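# Unroll a rolled necktie and lay it flat, folded

## Task

Get the necktie, which is rolled up and folded, unrolled and resting on the table. It counts as done when the tie is doubled over once at its middle, stretched to its whole length, flat everywhere (a low loop at the fold is acceptable), roughly aligned and roughly straight, opened to its full width, with no extra folds anywhere and nothing of it hanging past the table edge. Dropping the tie into its final spot is permitted.

## Robot and tools

Robot: two arms, left_arm and right_arm, each ending in a five-finger hand (the left hand is the mirror of the right). Base positions in the scene frame: left_arm (+0.017, +0.334, +0.007) m, right_arm (+0.015, -0.273, +0.022) m, both nearly unrotated.

Scene frame: origin at table-top height, midway between the arms; +x points out over the table, +y toward left_arm, +z up. Reported hand positions (metres) and quaternions (wxyz) use this frame and can be off by a few centimetres.

Hand point: a spot rigidly tied to the palm, about 0.05 m in front of it and 0.15 m from the wrist flange. Its +z runs along straight fingers, +y points out of the palm, +x runs across the palm away from the thumb on the right hand (toward the thumb on the left hand). Straight fingertips sit 0.06 to 0.07 m past the point along +z and 0.06 m behind it along -y. A wrist bracket on the little-finger side can strike objects.

execute_actions(actions, cameras): actions is a list of actions; each action is a list of 1 to 15 rows, one row per 1/30 s step, and a short action repeats its final row until 15 steps (0.5 s) pass. Every row has 28 numbers, all in [-1, 1], covering both arms even if one is idle: first left_arm, then right_arm. For each arm, 14 numbers: dx, dy, dz, rx, ry, rz, then thumb_turn, thumb_bend, index, middle, ring, little, then force_limit, speed.
- dx..rz are offsets, not poses: each row is measured from the arm's Hand target as it was when the action began, along that Hand target's own axes. 1.0 equals 0.6 m for dx, dy, dz, and 180 degrees for the rotation vector rx, ry, rz. Sending the same offset in a new action moves further. All six zero means go back to the current Hand target.
- The six hand numbers are absolute motor targets: -1 open (thumb beside the palm and straight, fingers straight), +1 closed (thumb in front of the palm and bent, fingers curled). Repeat a hand's last sent eight numbers to leave it unchanged; before anything was sent in a scene, use its hand_measured plus hand_force_limit and hand_speed.
- force_limit: closing stops at a fingertip load from about 0 N at -1 up to 10 N at +1 (15 N for the two thumb motors). speed: rises linearly from almost zero at -1 to full speed at +0.48 and stays full up to +1; use -0.94 or less for gentle grips. Raising force_limit alone does not restart a stopped motor; send a more closed target too.
cameras: a list of names (cam_high, cam_low, cam_roll_left, cam_roll_right, cam_left_wrist, cam_right_wrist), ["all"], or []. Images come back only when requested or when actions is empty.

move(target, speed, blend, blocking, cameras): target is one 28-number row or a list of up to 15 rows, laid out as above; every row's pose part is an offset from the Hand targets at the start of the move, not from the previous row. speed is the top path speed in m/s, 0.002 to 4.3 (default 0.25; turning up to twice that in rad/s), one value or one per target. blend in metres rounds corners at intermediate targets (0 = stop at each). blocking=false returns after about 0.5 s while the motion continues. All paths finish together within 10 s and do not avoid obstacles. The result adds a "move:" line: done, off_target, moving, held or fault, plus limits=paced (pose clipped) or limits=held (steps withheld).

wait(seconds 0 to 10): let time pass; a running move continues. stop(): brake the running move. zoom_image(camera, region=[x0, y0, x1, y1] in pixels, at most 504 by 504): enlarge part of that camera's newest image. show_instructions(): reference images. finished_scene(scene 1 or 2): ends the scene irreversibly; the tie must stay correct without the robot.

Result lines: end_effector_position and end_effector_quat_wxyz; Hand target (the last commanded pose after clipping, base for the next offsets); joint positions, velocities (may read "within noise" or be omitted) and torques (include arm weight; items 3 and 4 wrap at ±28 N m); hand_measured, hand_stopped_by (moving, target, force, stalled, fault), hand_load_n (fingertip load, positive when pushed open; near 0 after losing a grip), hand_force_limit, hand_speed; motor temperatures; MOTOR HOT at 85 °C and OVER-TEMPERATURE FAULT at 100 °C, when that arm goes limp for 30 to 60 s or more. The scene number ends each result.

Behaviour: the hand often stops 1 to 3 cm (sometimes 5 cm) short of the command, usually low; that is not contact. Waiting does not close the gap; command again or add the missing offset. Orientation commands are clipped to within 40 degrees of the current orientation each step. Small turns can shift the hand point noticeably. A gripping opening of roughly 0.035 to 0.065 m works with the thumb in front of the palm; handles down to about 0.025 m.

Avoid: dropping or releasing the tie while it moves, fast impacts, strong pushes on the table, any contact or squeeze between the two hands, letting the tie or anything else fall off the table, routing a hand close to its own arm's base, holding arms stretched or pressing on unreachable targets (heat), and excessive finger loads. An arm pressed against something keeps pushing until commanded back past its hand point.

Each tool is called as name([rows], argument=value, ...), one row to a line, values as JSON.

Reference images:

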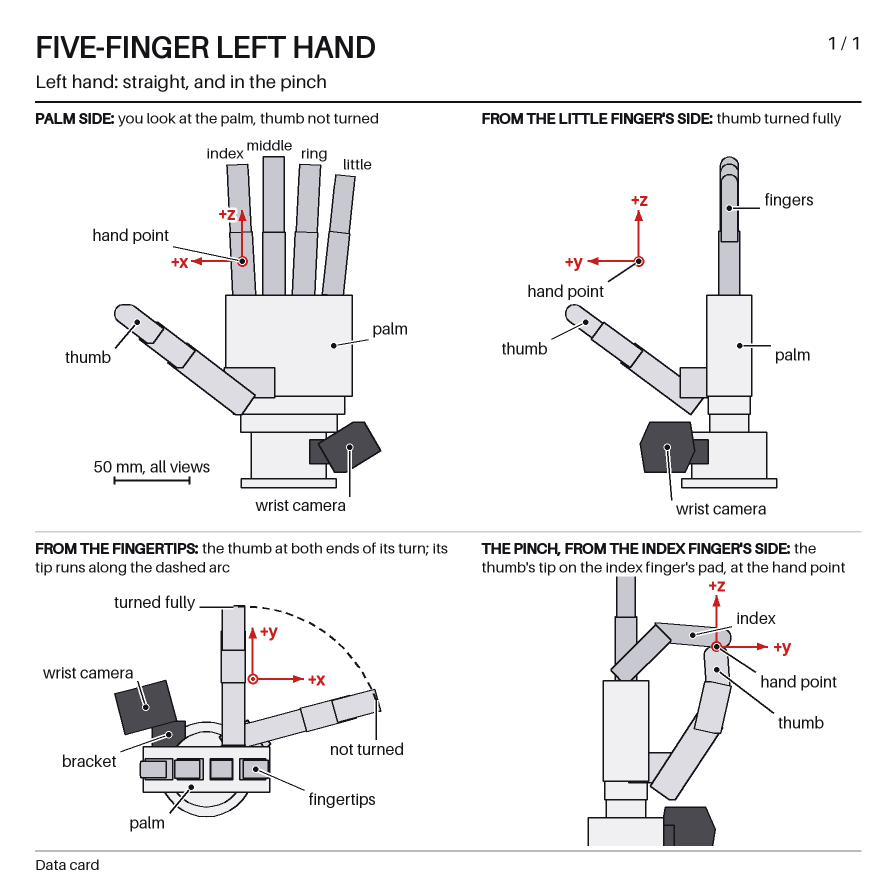

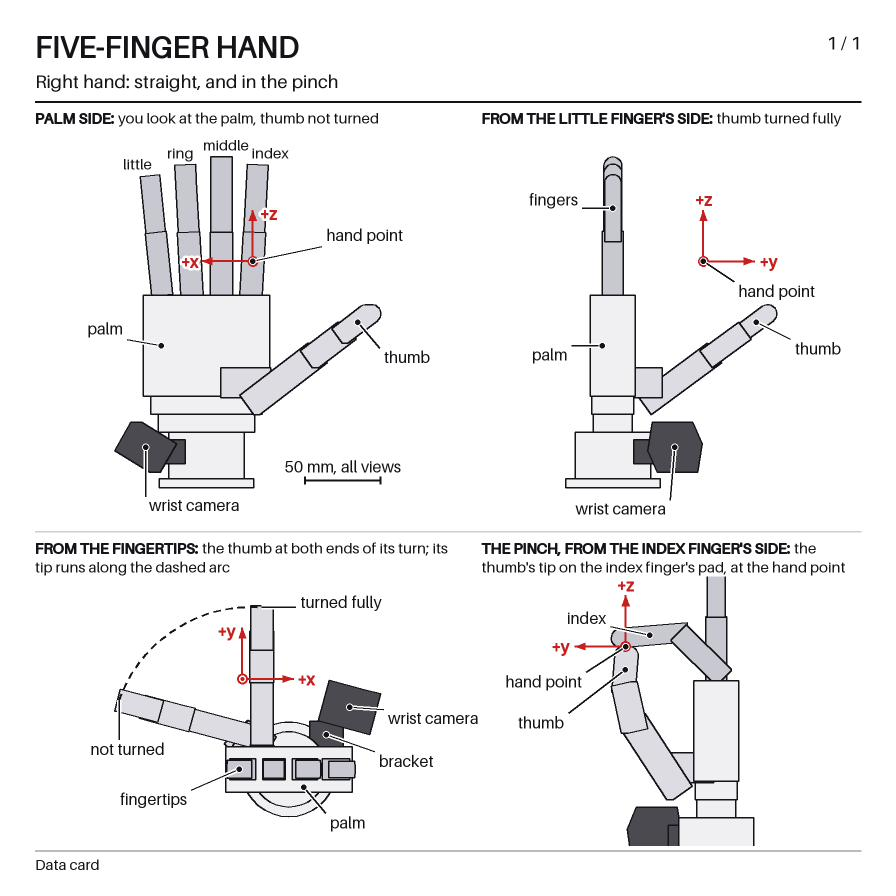

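## Session

execute_actions(actions=[])

Scene clock: 0.00 s.
left_arm: end_effector_position=(+0.5890, -0.0641, +0.3168) hand_measured=(-1.000, -1.000, -1.000, -1.000, -1.000, -1.000) hand_load_n=(+0.0, +0.0, +0.0, +0.0, +0.0, +0.0) hand_stopped_by=(target, target, target, target, target, target) hand_force_limit=0.00 hand_speed=-0.80 end_effector_quat_wxyz=(-0.086, -0.443, +0.830, -0.327) | right_arm: end_effector_position=(+0.8774, -0.2313, +0.2394) hand_measured=(-1.000, -1.000, -1.000, -1.000, -1.000, -1.000) hand_load_n=(+0.0, +0.0, +0.0, +0.0, +0.0, +0.0) hand_stopped_by=(target, target, target, target, target, target) hand_force_limit=0.00 hand_speed=-0.80 end_effector_quat_wxyz=(+0.277, +0.057, +0.918, +0.279)
Joint positions: left_arm=[-0.435 2.111 2.431 -1.421 0.525 0.031] | right_arm=[-0.108 2.268 2.236 -0.935 -0.576 1.751]
Joint velocities: within noise
Joint torques (N m): no reading
Motor temperatures (°C): left_arm=[28 36 27 24 28 27] | right_arm=[24 33 21 25 25 26]
Heat: left arm: hottest shoulder 36 °C; right arm: hottest shoulder 33 °C.
Hand target: left_arm +0.5928, -0.0658, +0.3207; -0.081, -0.441, +0.830, -0.332 | right_arm +0.8817, -0.2319, +0.2427; +0.283, +0.055, +0.916, +0.278

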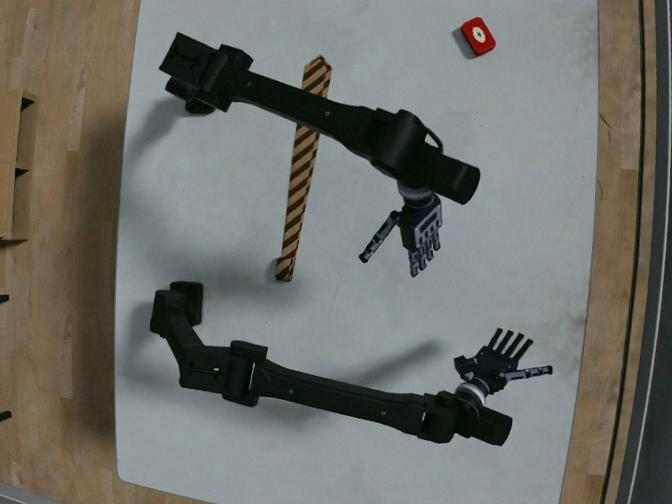

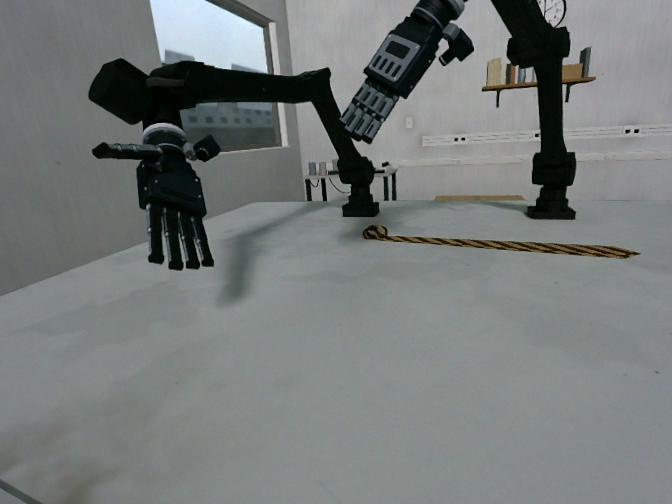

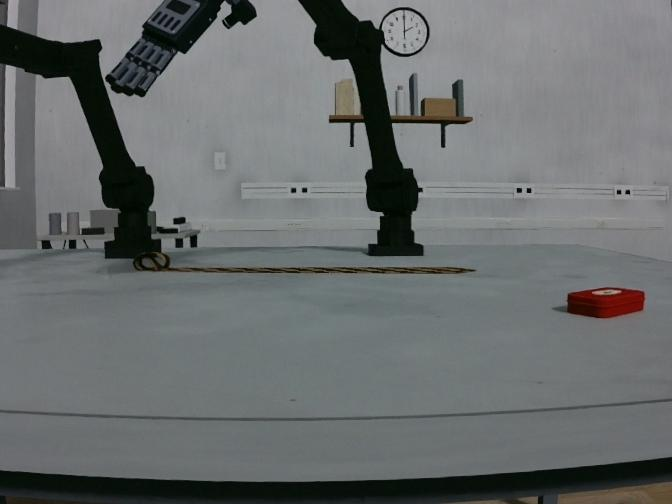

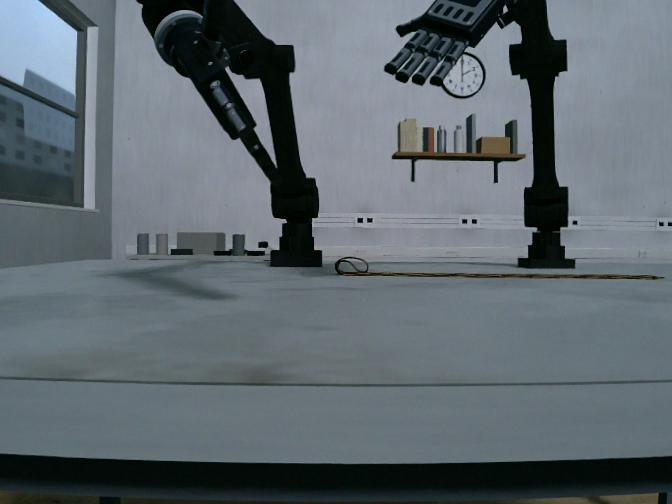

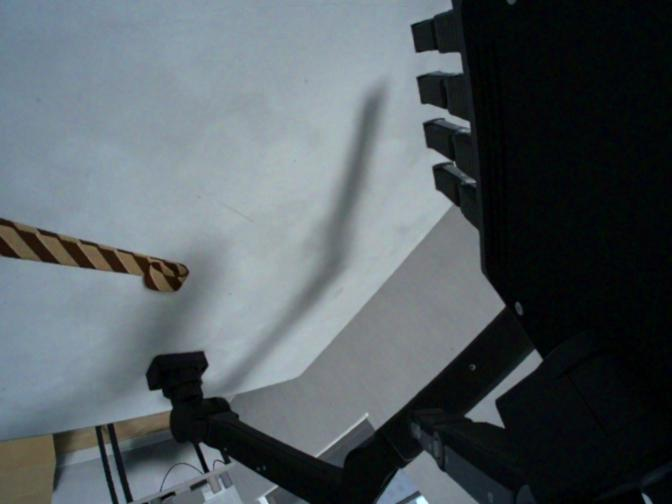

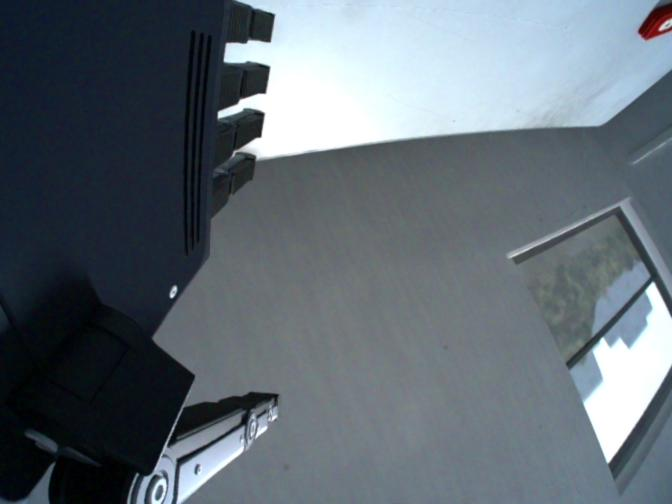

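zoom_image(camera="cam_roll_right", region=[310, 240, 430, 300])

zoom_image(camera="cam_left_wrist", region=[60, 210, 260, 330])

zoom_image(camera="cam_high", region=[240, 160, 360, 300])

zoom_image(camera="cam_low", region=[340, 200, 480, 270])

zoom_image(camera="cam_high", region=[260, 30, 380, 150])

Scaled by 4.200 from the camera's 672x504 image, which has a finer 960x720 frame.

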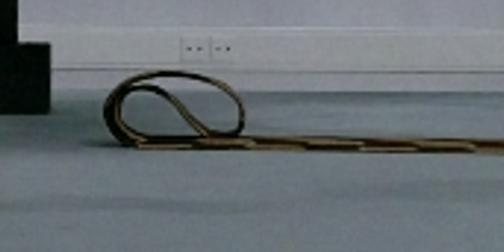

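Scaled by 2.520 from the camera's 672x504 image, which has a finer 960x720 frame.

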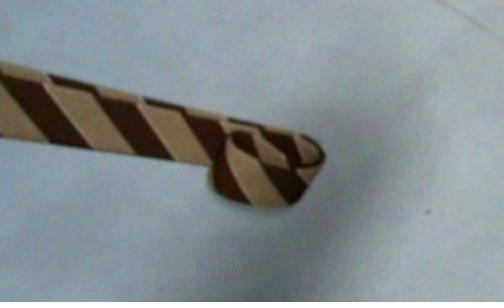

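Scaled by 3.600 from the camera's 672x504 image, which has a finer 960x720 frame.

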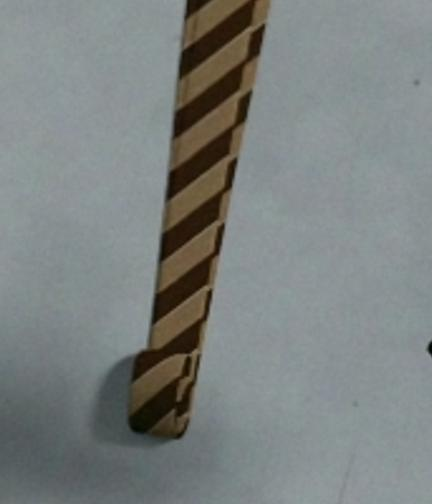

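Scaled by 3.600 from the camera's 672x504 image, which has a finer 960x720 frame.

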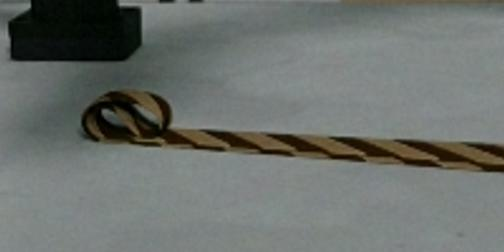

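Scaled by 4.200 from the camera's 672x504 image, which has a finer 960x720 frame.

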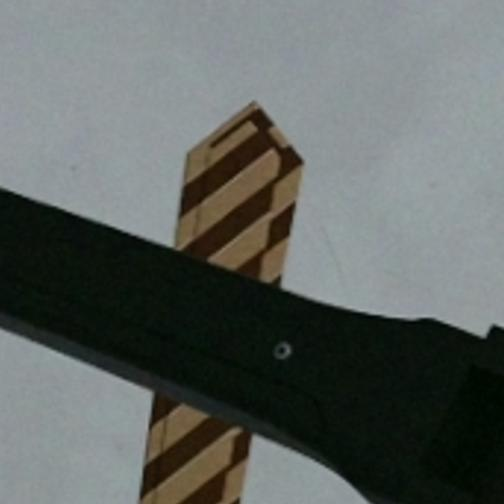

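move(target=[0.155,0.582,0.073,-0.228,-0.045,0.325,-1,-1,-1,-1,-1,-1,0,-0.8,0.327,-0.75,-0.947,0.136,-0.15,0.19,-1,-1,-1,-1,-1,-1,0,-0.8], cameras=["all"])

Scene clock: 73.00 s.
left_arm: end_effector_position=(+0.2713, -0.0218, +0.1568) hand_measured=(-1.000, -1.000, -1.000, -1.000, -1.000, -1.000) hand_load_n=(+0.0, +0.0, +0.0, +0.0, +0.0, +0.0) hand_stopped_by=(target, target, target, target, target, target) hand_force_limit=0.00 hand_speed=-0.80 end_effector_quat_wxyz=(-0.005, +0.037, +0.999, +0.004) | right_arm: end_effector_position=(+0.4250, -0.8248, +0.2836) hand_measured=(-1.000, -1.000, -1.000, -1.000, -1.000, -1.000) hand_load_n=(+0.0, +0.0, +0.0, +0.0, +0.0, +0.0) hand_stopped_by=(target, target, target, target, target, target) hand_force_limit=0.00 hand_speed=-0.80 end_effector_quat_wxyz=(+0.369, +0.446, +0.804, +0.136)
Joint positions: left_arm=[-0.982 1.688 1.473 -1.368 0.002 0.667] | right_arm=[-1.157 1.798 1.611 -0.885 -0.664 1.582]
Joint torques (N m): left_arm=[0.03 -15.97 6.56 0.34 -0.11 0.21] | right_arm=[1.55 -14.21 11 0.83 -0.65 -0.17]
Motor temperatures (°C): left_arm=[27 41 33 24 27 26] | right_arm=[24 40 27 25 24 24]
Heat: left arm: hottest shoulder 41 °C; right arm: hottest shoulder 40 °C.
Hand target: left_arm +0.2699, -0.0197, +0.1594; +0.000, +0.045, +0.999, -0.001 | right_arm +0.4319, -0.8310, +0.2925; +0.374, +0.436, +0.807, +0.132
Off the commanded pose: left_arm 0.004 m, 1 deg | right_arm 0.013 m, 1 deg.
move: off_target (right_arm)
camera_calibration:
cam_left_wrist: T_world_to_cam=[[-0.363983, -0.931166, -0.0211036, 0.0869523], [-0.795064, 0.29882, 0.527807, 0.138459], [-0.48517, 0.208892, -0.849102, 0.383703], [0, 0, 0, 1]] pos_world=[0.327895, -0.0405597, 0.254558]
cam_right_wrist: T_world_to_cam=[[0.535206, 0.758638, 0.371514, 0.296213], [0.0365082, -0.46017, 0.88708, -0.653299], [0.843932, -0.461207, -0.273982, -0.544142], [0, 0, 0, 1]] pos_world=[0.324534, -0.776309, 0.320396]

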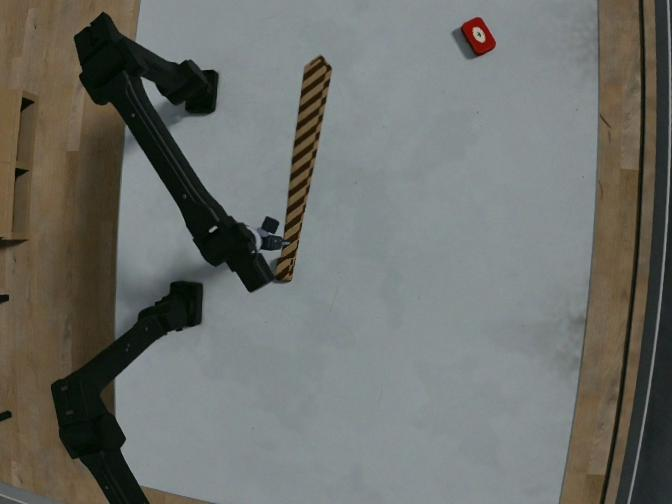

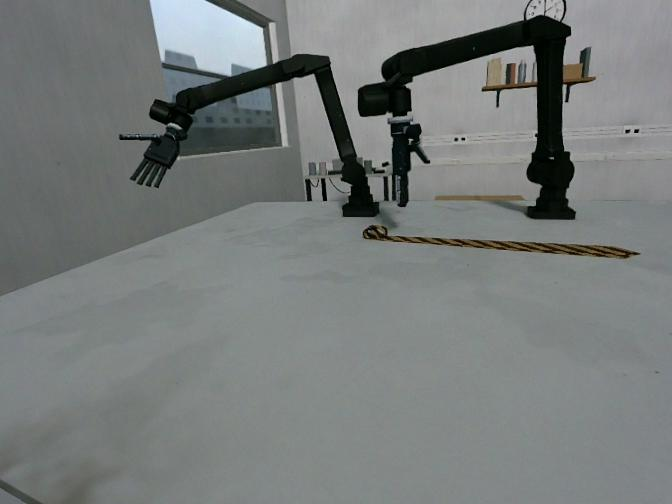

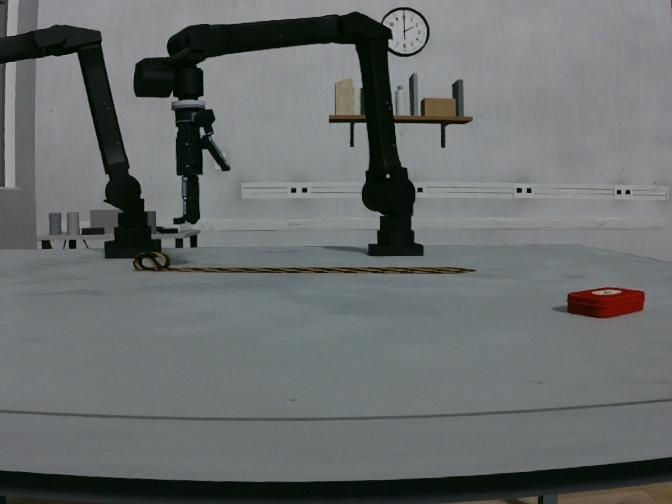

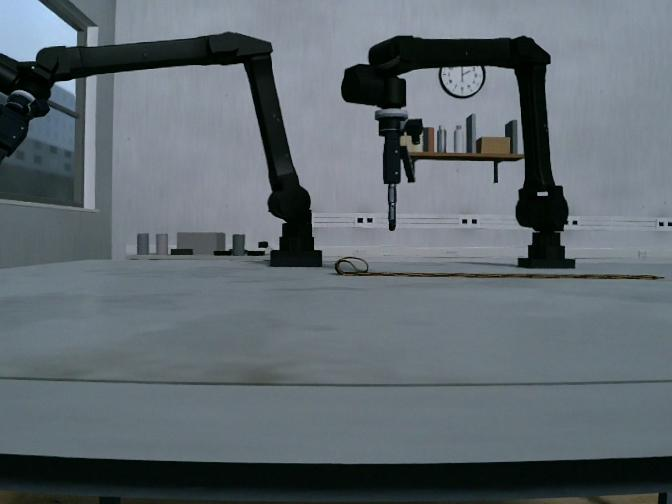

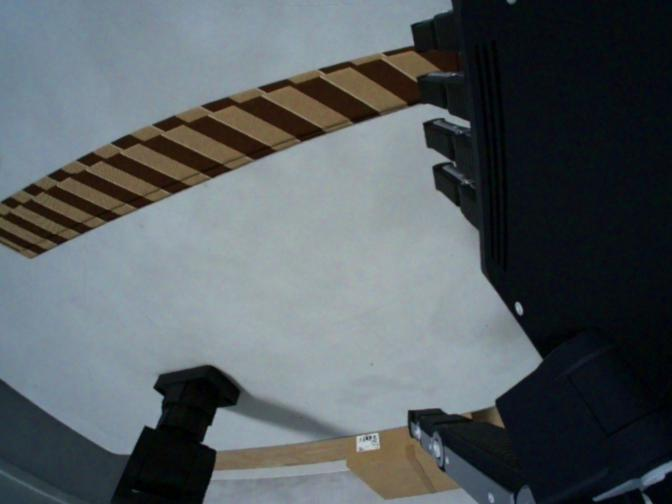

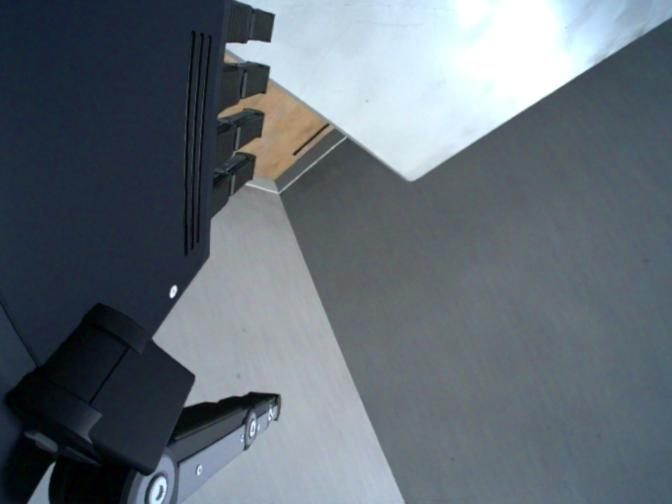

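move(target=[0,0,0.124,0,0,0,-1,-1,-1,-1,-1,-1,0,-0.8,0,0,0,0,0,0,-1,-1,-1,-1,-1,-1,0,-0.8], cameras=["cam_roll_right","cam_low"])

zoom_image(camera="cam_roll_right", region=[320, 190, 440, 290])

Scene clock: 79.83 s.
left_arm: end_effector_position=(+0.2716, -0.0222, +0.0983) hand_measured=(-1.000, -1.000, -1.000, -1.000, -1.000, -1.000) hand_load_n=(+0.0, +0.0, +0.0, +0.0, +0.0, +0.0) hand_stopped_by=(target, target, target, target, target, target) hand_force_limit=0.00 hand_speed=-0.80 end_effector_quat_wxyz=(+0.006, +0.037, +0.999, -0.011) | right_arm: end_effector_position=(+0.4250, -0.8248, +0.2836) hand_measured=(-1.000, -1.000, -1.000, -1.000, -1.000, -1.000) hand_load_n=(+0.0, +0.0, +0.0, +0.0, -0.5, +0.0) hand_stopped_by=(target, target, target, target, target, target) hand_force_limit=0.00 hand_speed=-0.80 end_effector_quat_wxyz=(+0.369, +0.446, +0.804, +0.136)
Joint positions: left_arm=[-0.982 1.705 1.343 -1.183 0.002 0.667] | right_arm=[-1.157 1.798 1.611 -0.885 -0.664 1.582]
Joint torques (N m): left_arm=[-0.03 -12.69 6.42 0.43 -0.1 0.21] | right_arm=[1.55 -14.04 10.95 0.83 -0.65 -0.16]
Heat: left arm: hottest shoulder 40 °C; right arm: hottest shoulder 38 °C.
Hand target: left_arm +0.2698, -0.0198, +0.0848; +0.000, +0.045, +0.999, -0.001 | right_arm +0.4319, -0.8310, +0.2925; +0.374, +0.436, +0.807, +0.132
Off the commanded pose: left_arm 0.014 m, 2 deg | right_arm 0.013 m, 1 deg.
move: off_target (left_arm, right_arm)
Images, in order (width x height): cam_low 672x504, cam_roll_right 672x504.

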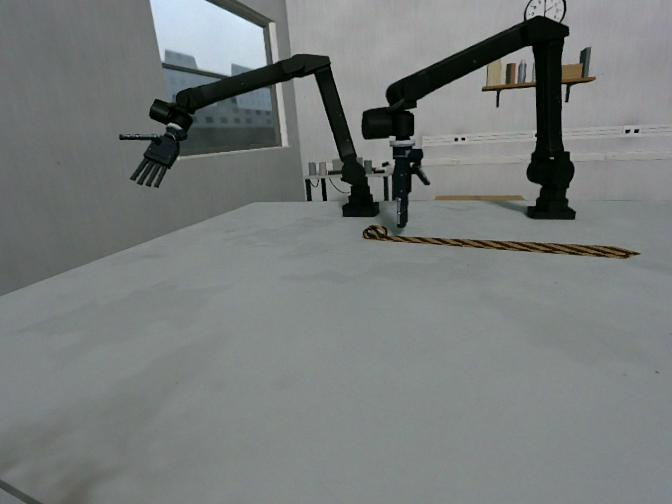

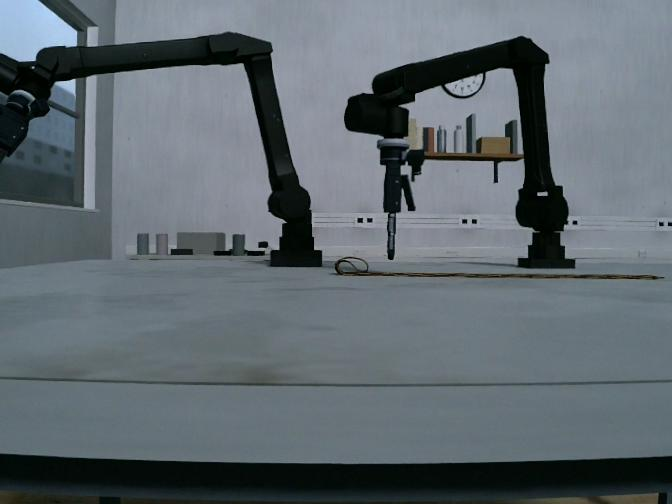

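Scaled by 4.200 from the camera's 672x504 image, which has a finer 960x720 frame.

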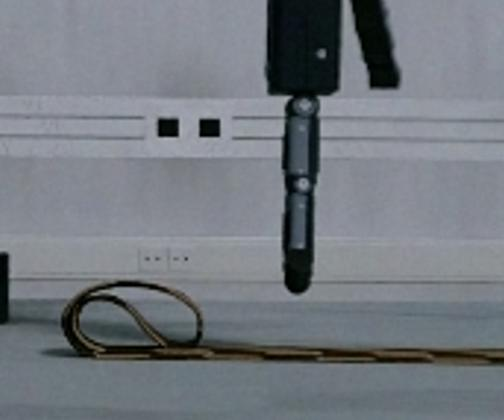

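move(target=[0,0,0.023,0,0,0,-1,-1,-1,-1,-1,-1,0,-0.8,0,0,0,0,0,0,-1,-1,-1,-1,-1,-1,0,-0.8], cameras=["cam_roll_right"])

zoom_image(camera="cam_roll_right", region=[320, 190, 440, 290])

Scene clock: 85.03 s.
left_arm: end_effector_position=(+0.2726, -0.0236, +0.0876) hand_measured=(-1.000, -1.000, -1.000, -1.000, -1.000, -1.000) hand_load_n=(+0.0, -0.5, +0.0, +0.0, +0.0, +0.0) hand_stopped_by=(target, target, target, target, target, target) hand_force_limit=0.00 hand_speed=-0.80 end_effector_quat_wxyz=(+0.009, +0.037, +0.999, -0.014) | right_arm: end_effector_position=(+0.4250, -0.8248, +0.2836) hand_measured=(-1.000, -1.000, -1.000, -1.000, -1.000, -1.000) hand_load_n=(+0.0, -0.5, +0.0, +0.0, +0.0, +0.0) hand_stopped_by=(target, target, target, target, target, target) hand_force_limit=0.00 hand_speed=-0.80 end_effector_quat_wxyz=(+0.369, +0.446, +0.804, +0.136)
Joint positions: left_arm=[-0.982 1.714 1.326 -1.149 0.002 0.667] | right_arm=[-1.157 1.798 1.611 -0.885 -0.664 1.582]
Joint torques (N m): left_arm=[0.03 -12.45 6.16 0.47 -0.11 0.21] | right_arm=[1.49 -14.04 10.95 0.81 -0.65 -0.16]
Heat: left arm: hottest shoulder 39 °C; right arm: hottest shoulder 38 °C.
Hand target: left_arm +0.2698, -0.0198, +0.0711; +0.000, +0.045, +0.999, -0.001 | right_arm +0.4319, -0.8310, +0.2925; +0.374, +0.436, +0.807, +0.132
Off the commanded pose: left_arm 0.017 m, 2 deg | right_arm 0.013 m, 1 deg.
move: off_target (left_arm, right_arm)
Images, in order (width x height): cam_roll_right 672x504.

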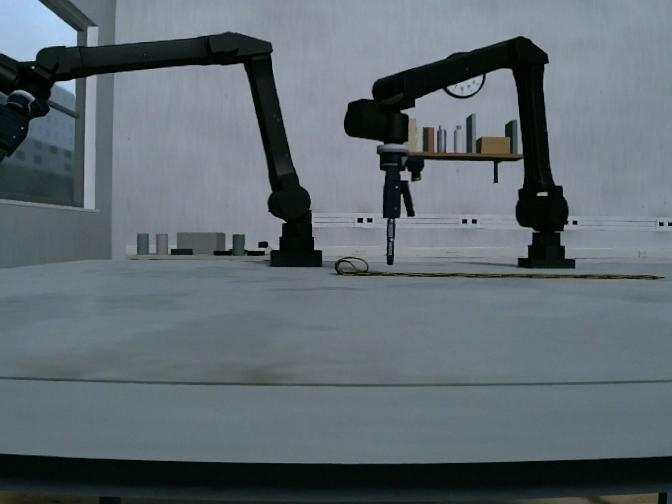

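Scaled by 4.200 from the camera's 672x504 image, which has a finer 960x720 frame.

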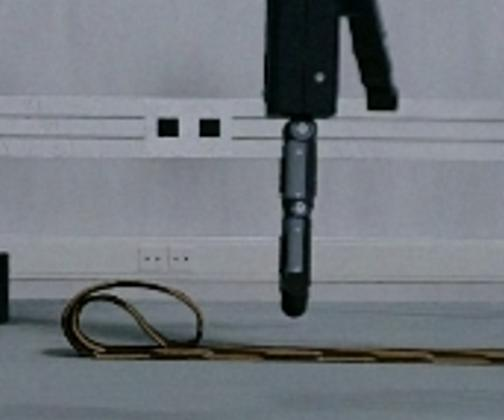

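move(target=[0,-0.2,0.008,0,0,0,-1,-1,-1,-1,-1,-1,0,-0.8,0,0,0,0,0,0,-1,-1,-1,-1,-1,-1,0,-0.8], speed=0.1, cameras=["cam_roll_right","cam_high","cam_low"])

zoom_image(camera="cam_roll_right", region=[260, 190, 420, 290])

Scene clock: 89.83 s.
left_arm: end_effector_position=(+0.2597, -0.1214, +0.0731) hand_measured=(-1.000, -1.000, -1.000, -1.000, -1.000, -1.000) hand_load_n=(+0.0, +0.0, +0.0, -1.0, +0.0, +0.0) hand_stopped_by=(target, target, target, target, target, target) hand_force_limit=0.00 hand_speed=-0.80 end_effector_quat_wxyz=(+0.001, +0.045, +0.999, +0.000) | right_arm: end_effector_position=(+0.4250, -0.8248, +0.2836) hand_measured=(-1.000, -1.000, -1.000, -1.000, -1.000, -1.000) hand_load_n=(+0.0, +0.0, +0.0, +0.0, +0.0, +0.0) hand_stopped_by=(target, target, target, target, target, target) hand_force_limit=0.00 hand_speed=-0.80 end_effector_quat_wxyz=(+0.369, +0.446, +0.804, +0.136)
Joint positions: left_arm=[-1.098 1.94 1.607 -1.237 -0.002 0.567] | right_arm=[-1.157 1.798 1.611 -0.885 -0.664 1.582]
Joint torques (N m): left_arm=[-0.91 -14.51 10.93 -0.29 0.06 -0.04] | right_arm=[1.55 -14.1 10.95 0.83 -0.65 -0.15]
Heat: left arm: hottest shoulder 39 °C; right arm: hottest shoulder 37 °C.
Hand target: left_arm +0.2591, -0.1393, +0.0665; +0.000, +0.045, +0.999, -0.001 | right_arm +0.4319, -0.8310, +0.2925; +0.374, +0.436, +0.807, +0.132
Off the commanded pose: left_arm 0.019 m, 0 deg | right_arm 0.013 m, 1 deg.
move: off_target (left_arm, right_arm)
Images, in order (width x height): cam_high 672x504, cam_low 672x504, cam_roll_right 672x504.

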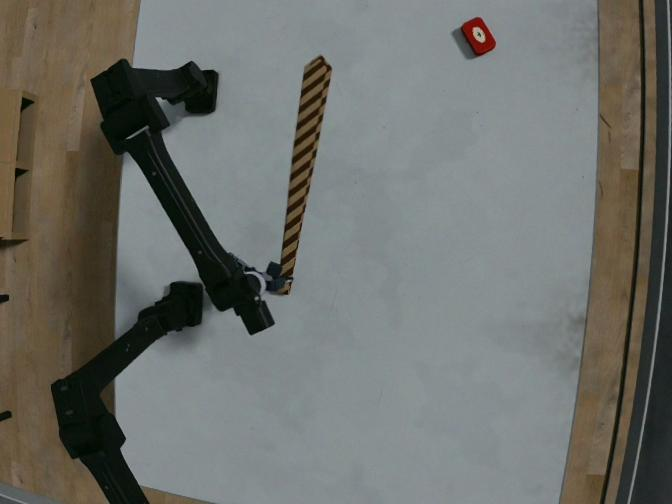

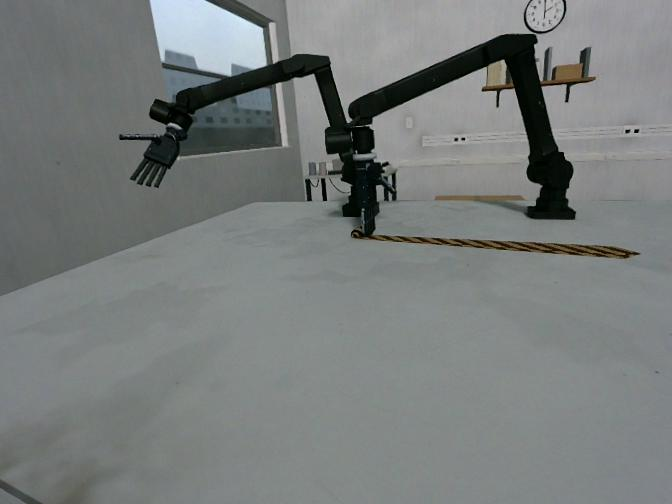

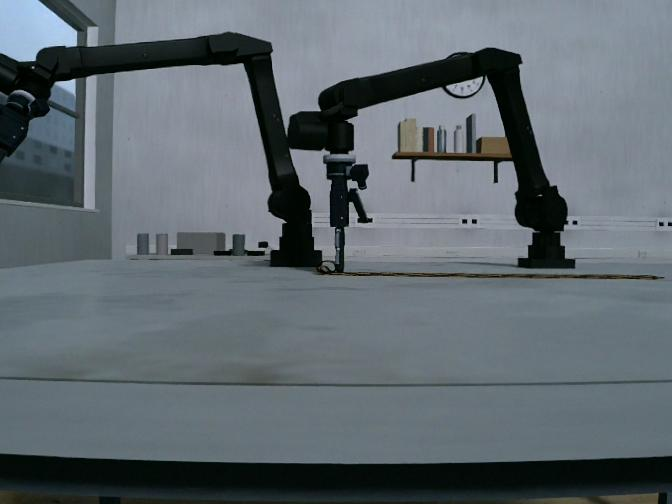

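Scaled by 3.150 from the camera's 672x504 image, which has a finer 960x720 frame.

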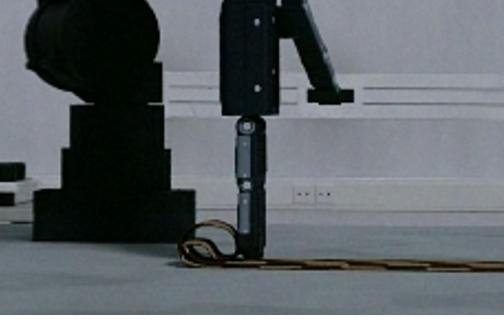

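move(target=[0,-0.17,-0.016,0,0,0,-1,-1,-1,-1,-1,-1,0,-0.8,0,0,0,0,0,0,-1,-1,-1,-1,-1,-1,0,-0.8], speed=0.1, cameras=["cam_roll_right","cam_high","cam_low"])

zoom_image(camera="cam_roll_right", region=[200, 190, 360, 290])

Scene clock: 99.37 s.
left_arm: end_effector_position=(+0.2511, -0.2241, +0.0787) hand_measured=(-1.000, -1.000, -1.000, -1.000, -1.000, -1.000) hand_load_n=(+0.0, +0.0, +0.0, +0.0, +0.0, +0.0) hand_stopped_by=(target, target, target, target, target, target) hand_force_limit=0.00 hand_speed=-0.80 end_effector_quat_wxyz=(-0.002, +0.046, +0.999, +0.005) | right_arm: end_effector_position=(+0.4250, -0.8248, +0.2836) hand_measured=(-1.000, -1.000, -1.000, -1.000, -1.000, -1.000) hand_load_n=(+0.0, -0.5, +0.0, +0.0, +0.0, +0.0) hand_stopped_by=(target, target, target, target, target, target) hand_force_limit=0.00 hand_speed=-0.80 end_effector_quat_wxyz=(+0.369, +0.446, +0.804, +0.136)
Joint positions: left_arm=[-1.179 2.194 2.039 -1.426 -0.001 0.488] | right_arm=[-1.157 1.798 1.611 -0.885 -0.664 1.582]
Joint torques (N m): left_arm=[-0.62 -18.67 11.92 -0.57 0.02 -0.04] | right_arm=[1.55 -14.1 10.93 0.84 -0.65 -0.15]
Heat: left arm: hottest shoulder 39 °C; right arm: hottest shoulder 36 °C.
Hand target: left_arm +0.2500, -0.2409, +0.0763; +0.000, +0.045, +0.999, -0.001 | right_arm +0.4319, -0.8310, +0.2925; +0.374, +0.436, +0.807, +0.132
Off the commanded pose: left_arm 0.017 m, 1 deg | right_arm 0.013 m, 1 deg.
move: off_target (left_arm, right_arm)
Images, in order (width x height): cam_high 672x504, cam_low 672x504, cam_roll_right 672x504.

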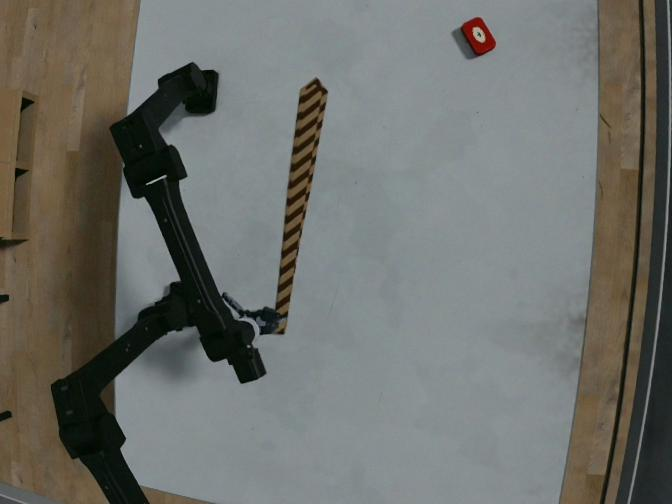

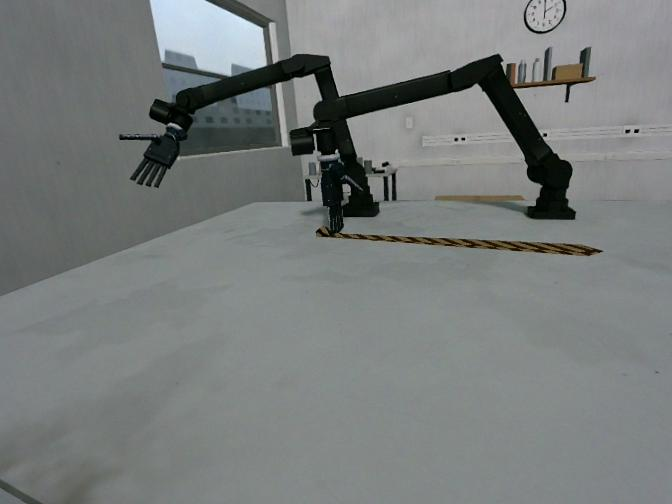

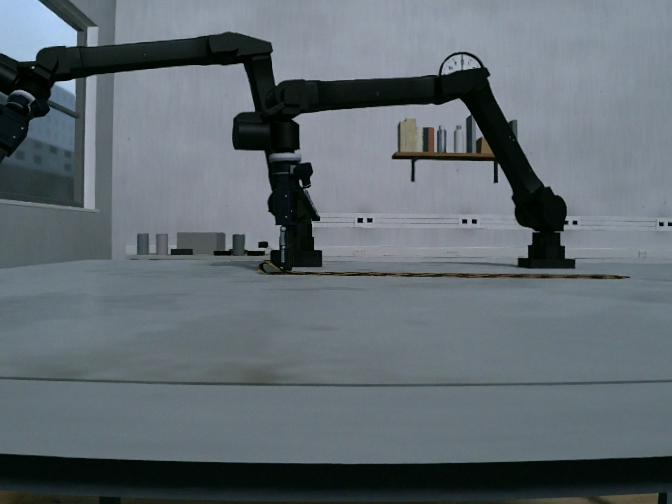

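Scaled by 3.150 from the camera's 672x504 image, which has a finer 960x720 frame.

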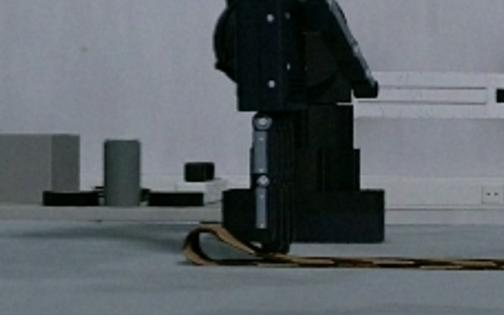

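move([
  [0,0.03,-0.1,0,0,0,-1,-1,-1,-1,-1,-1,0,-0.8,0,0,0,0,0,0,-1,-1,-1,-1,-1,-1,0,-0.8],
  [0,0.17,-0.15,0,0,0,-1,-1,-1,-1,-1,-1,0,-0.8,0,0,0,0,0,0,-1,-1,-1,-1,-1,-1,0,-0.8],
], blend=0.02, cameras=["cam_roll_right","cam_high","cam_low"])

zoom_image(camera="cam_roll_right", region=[220, 230, 320, 290])

zoom_image(camera="cam_high", region=[240, 260, 340, 360])

zoom_image(camera="cam_low", region=[290, 200, 410, 270])

Scene clock: 109.30 s.
left_arm: end_effector_position=(+0.2591, -0.1402, +0.1814) hand_measured=(-1.000, -1.000, -1.000, -1.000, -1.000, -1.000) hand_load_n=(+0.0, +0.0, +0.0, +0.0, +0.0, +0.0) hand_stopped_by=(target, target, target, target, target, target) hand_force_limit=0.00 hand_speed=-0.80 end_effector_quat_wxyz=(+0.007, +0.038, +0.999, -0.011) | right_arm: end_effector_position=(+0.4250, -0.8248, +0.2836) hand_measured=(-1.000, -1.000, -1.000, -1.000, -1.000, -1.000) hand_load_n=(+0.0, +0.0, +0.0, +0.0, +0.0, +0.0) hand_stopped_by=(target, target, target, target, target, target) hand_force_limit=0.00 hand_speed=-0.80 end_effector_quat_wxyz=(+0.369, +0.446, +0.804, +0.136)
Joint positions: left_arm=[-1.111 1.908 1.853 -1.49 -0.001 0.54] | right_arm=[-1.157 1.798 1.611 -0.885 -0.664 1.582]
Joint torques (N m): left_arm=[0.26 -16.38 6.72 0.42 0.02 0.21] | right_arm=[1.55 -14.1 10.93 0.83 -0.65 -0.15]
Heat: left arm: hottest shoulder 39 °C; right arm: hottest shoulder 36 °C.
Hand target: left_arm +0.2591, -0.1392, +0.1660; +0.000, +0.045, +0.999, -0.001 | right_arm +0.4319, -0.8310, +0.2925; +0.374, +0.436, +0.807, +0.132
Off the commanded pose: left_arm 0.015 m, 2 deg | right_arm 0.013 m, 1 deg.
move: off_target (left_arm, right_arm)
Images, in order (width x height): cam_high 672x504, cam_low 672x504, cam_roll_right 672x504.

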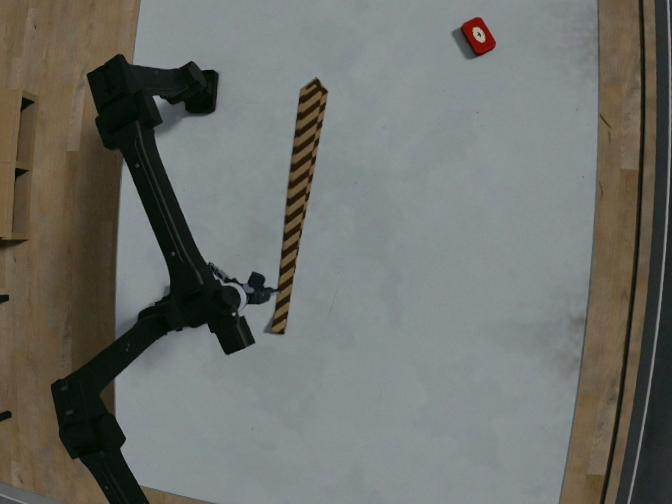

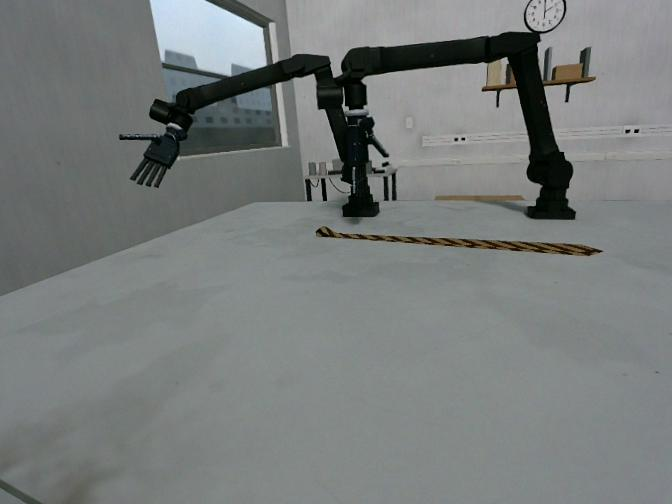

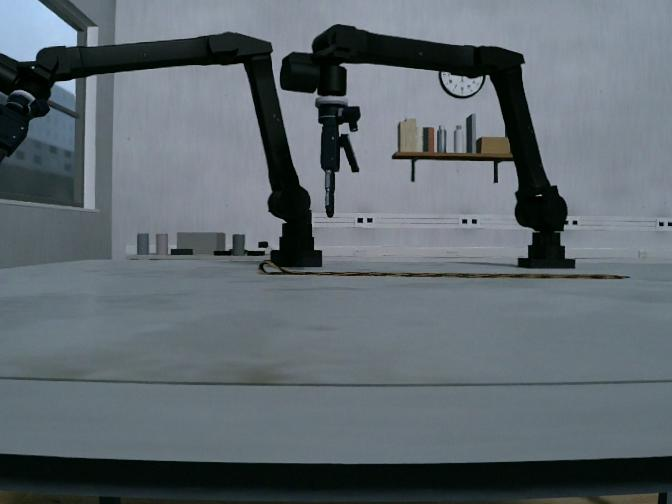

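Scaled by 5.040 from the camera's 672x504 image, which has a finer 960x720 frame.

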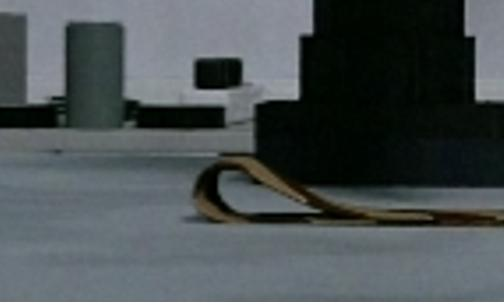

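Scaled by 5.040 from the camera's 672x504 image, which has a finer 960x720 frame.

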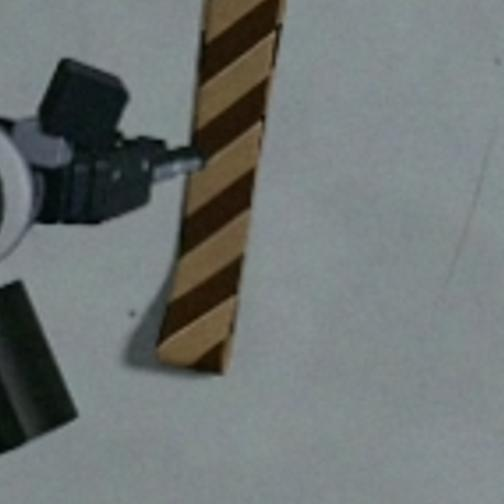

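Scaled by 4.200 from the camera's 672x504 image, which has a finer 960x720 frame.

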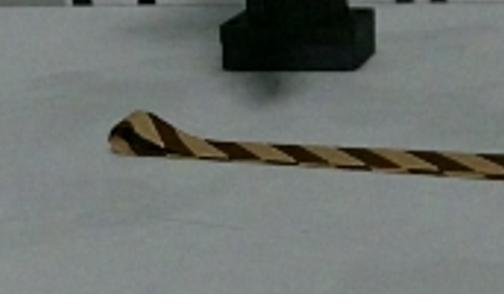

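move([
  [0,-0.17,0,0,0,0,-1,-1,-1,-1,-1,-1,0,-0.8,0,0,0,0,0,0,-1,-1,-1,-1,-1,-1,0,-0.8],
  [0,-0.18,0.167,0,0,0,-1,-1,-1,-1,-1,-1,0,-0.8,0,0,0,0,0,0,-1,-1,-1,-1,-1,-1,0,-0.8],
], speed=[0.25,0.08], cameras=["cam_roll_right","cam_high"])

zoom_image(camera="cam_roll_right", region=[220, 230, 320, 290])

Scene clock: 124.63 s.
left_arm: end_effector_position=(+0.2527, -0.2486, +0.0901) hand_measured=(-1.000, -1.000, -1.000, -1.000, -1.000, -1.000) hand_load_n=(+0.0, +0.0, +0.0, +0.0, +0.0, +0.0) hand_stopped_by=(target, target, target, target, target, target) hand_force_limit=0.00 hand_speed=-0.80 end_effector_quat_wxyz=(+0.007, +0.050, +0.999, -0.016) | right_arm: end_effector_position=(+0.4250, -0.8248, +0.2836) hand_measured=(-1.000, -1.000, -1.000, -1.000, -1.000, -1.000) hand_load_n=(+0.0, +0.0, +0.0, +0.0, +0.0, +0.0) hand_stopped_by=(target, target, target, target, target, target) hand_force_limit=0.00 hand_speed=-0.80 end_effector_quat_wxyz=(+0.369, +0.446, +0.804, +0.136)
Joint positions: left_arm=[-1.191 2.224 2.129 -1.44 0 0.484] | right_arm=[-1.157 1.798 1.611 -0.885 -0.664 1.582]
Joint torques (N m): left_arm=[0.03 -19.66 6.84 0.44 -0.03 -0.04] | right_arm=[1.55 -13.98 10.95 0.83 -0.65 -0.16]
Motor temperatures (°C): left_arm=[27 39 35 23 25 25] | right_arm=[24 35 28 24 24 23]
Heat: left arm: hottest shoulder 39 °C; right arm: hottest shoulder 35 °C.
Hand target: left_arm +0.2494, -0.2470, +0.0660; +0.000, +0.045, +0.999, -0.001 | right_arm +0.4319, -0.8310, +0.2925; +0.374, +0.436, +0.807, +0.132
Off the commanded pose: left_arm 0.024 m, 2 deg | right_arm 0.013 m, 1 deg.
move: off_target (left_arm, right_arm)
Images, in order (width x height): cam_high 672x504, cam_roll_right 672x504.

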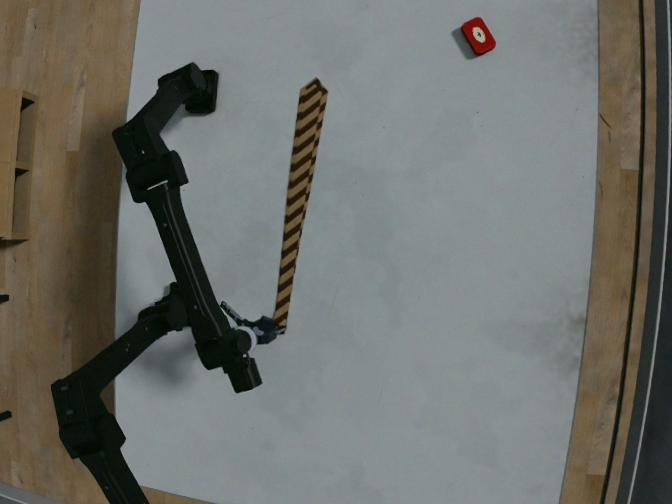

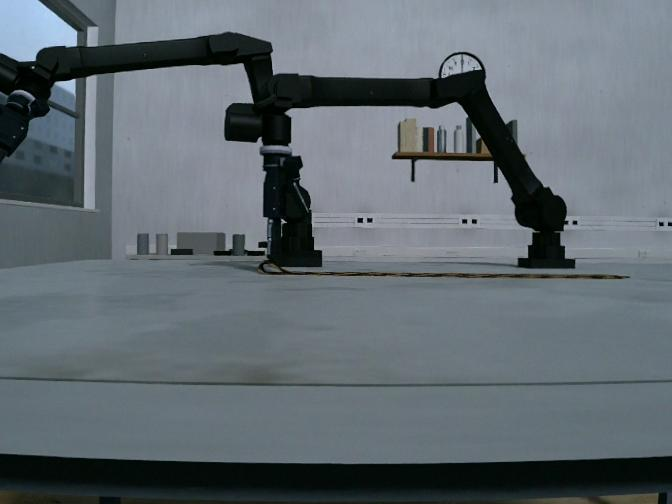

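Scaled by 5.040 from the camera's 672x504 image, which has a finer 960x720 frame.

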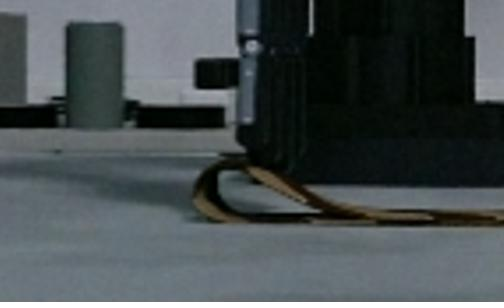

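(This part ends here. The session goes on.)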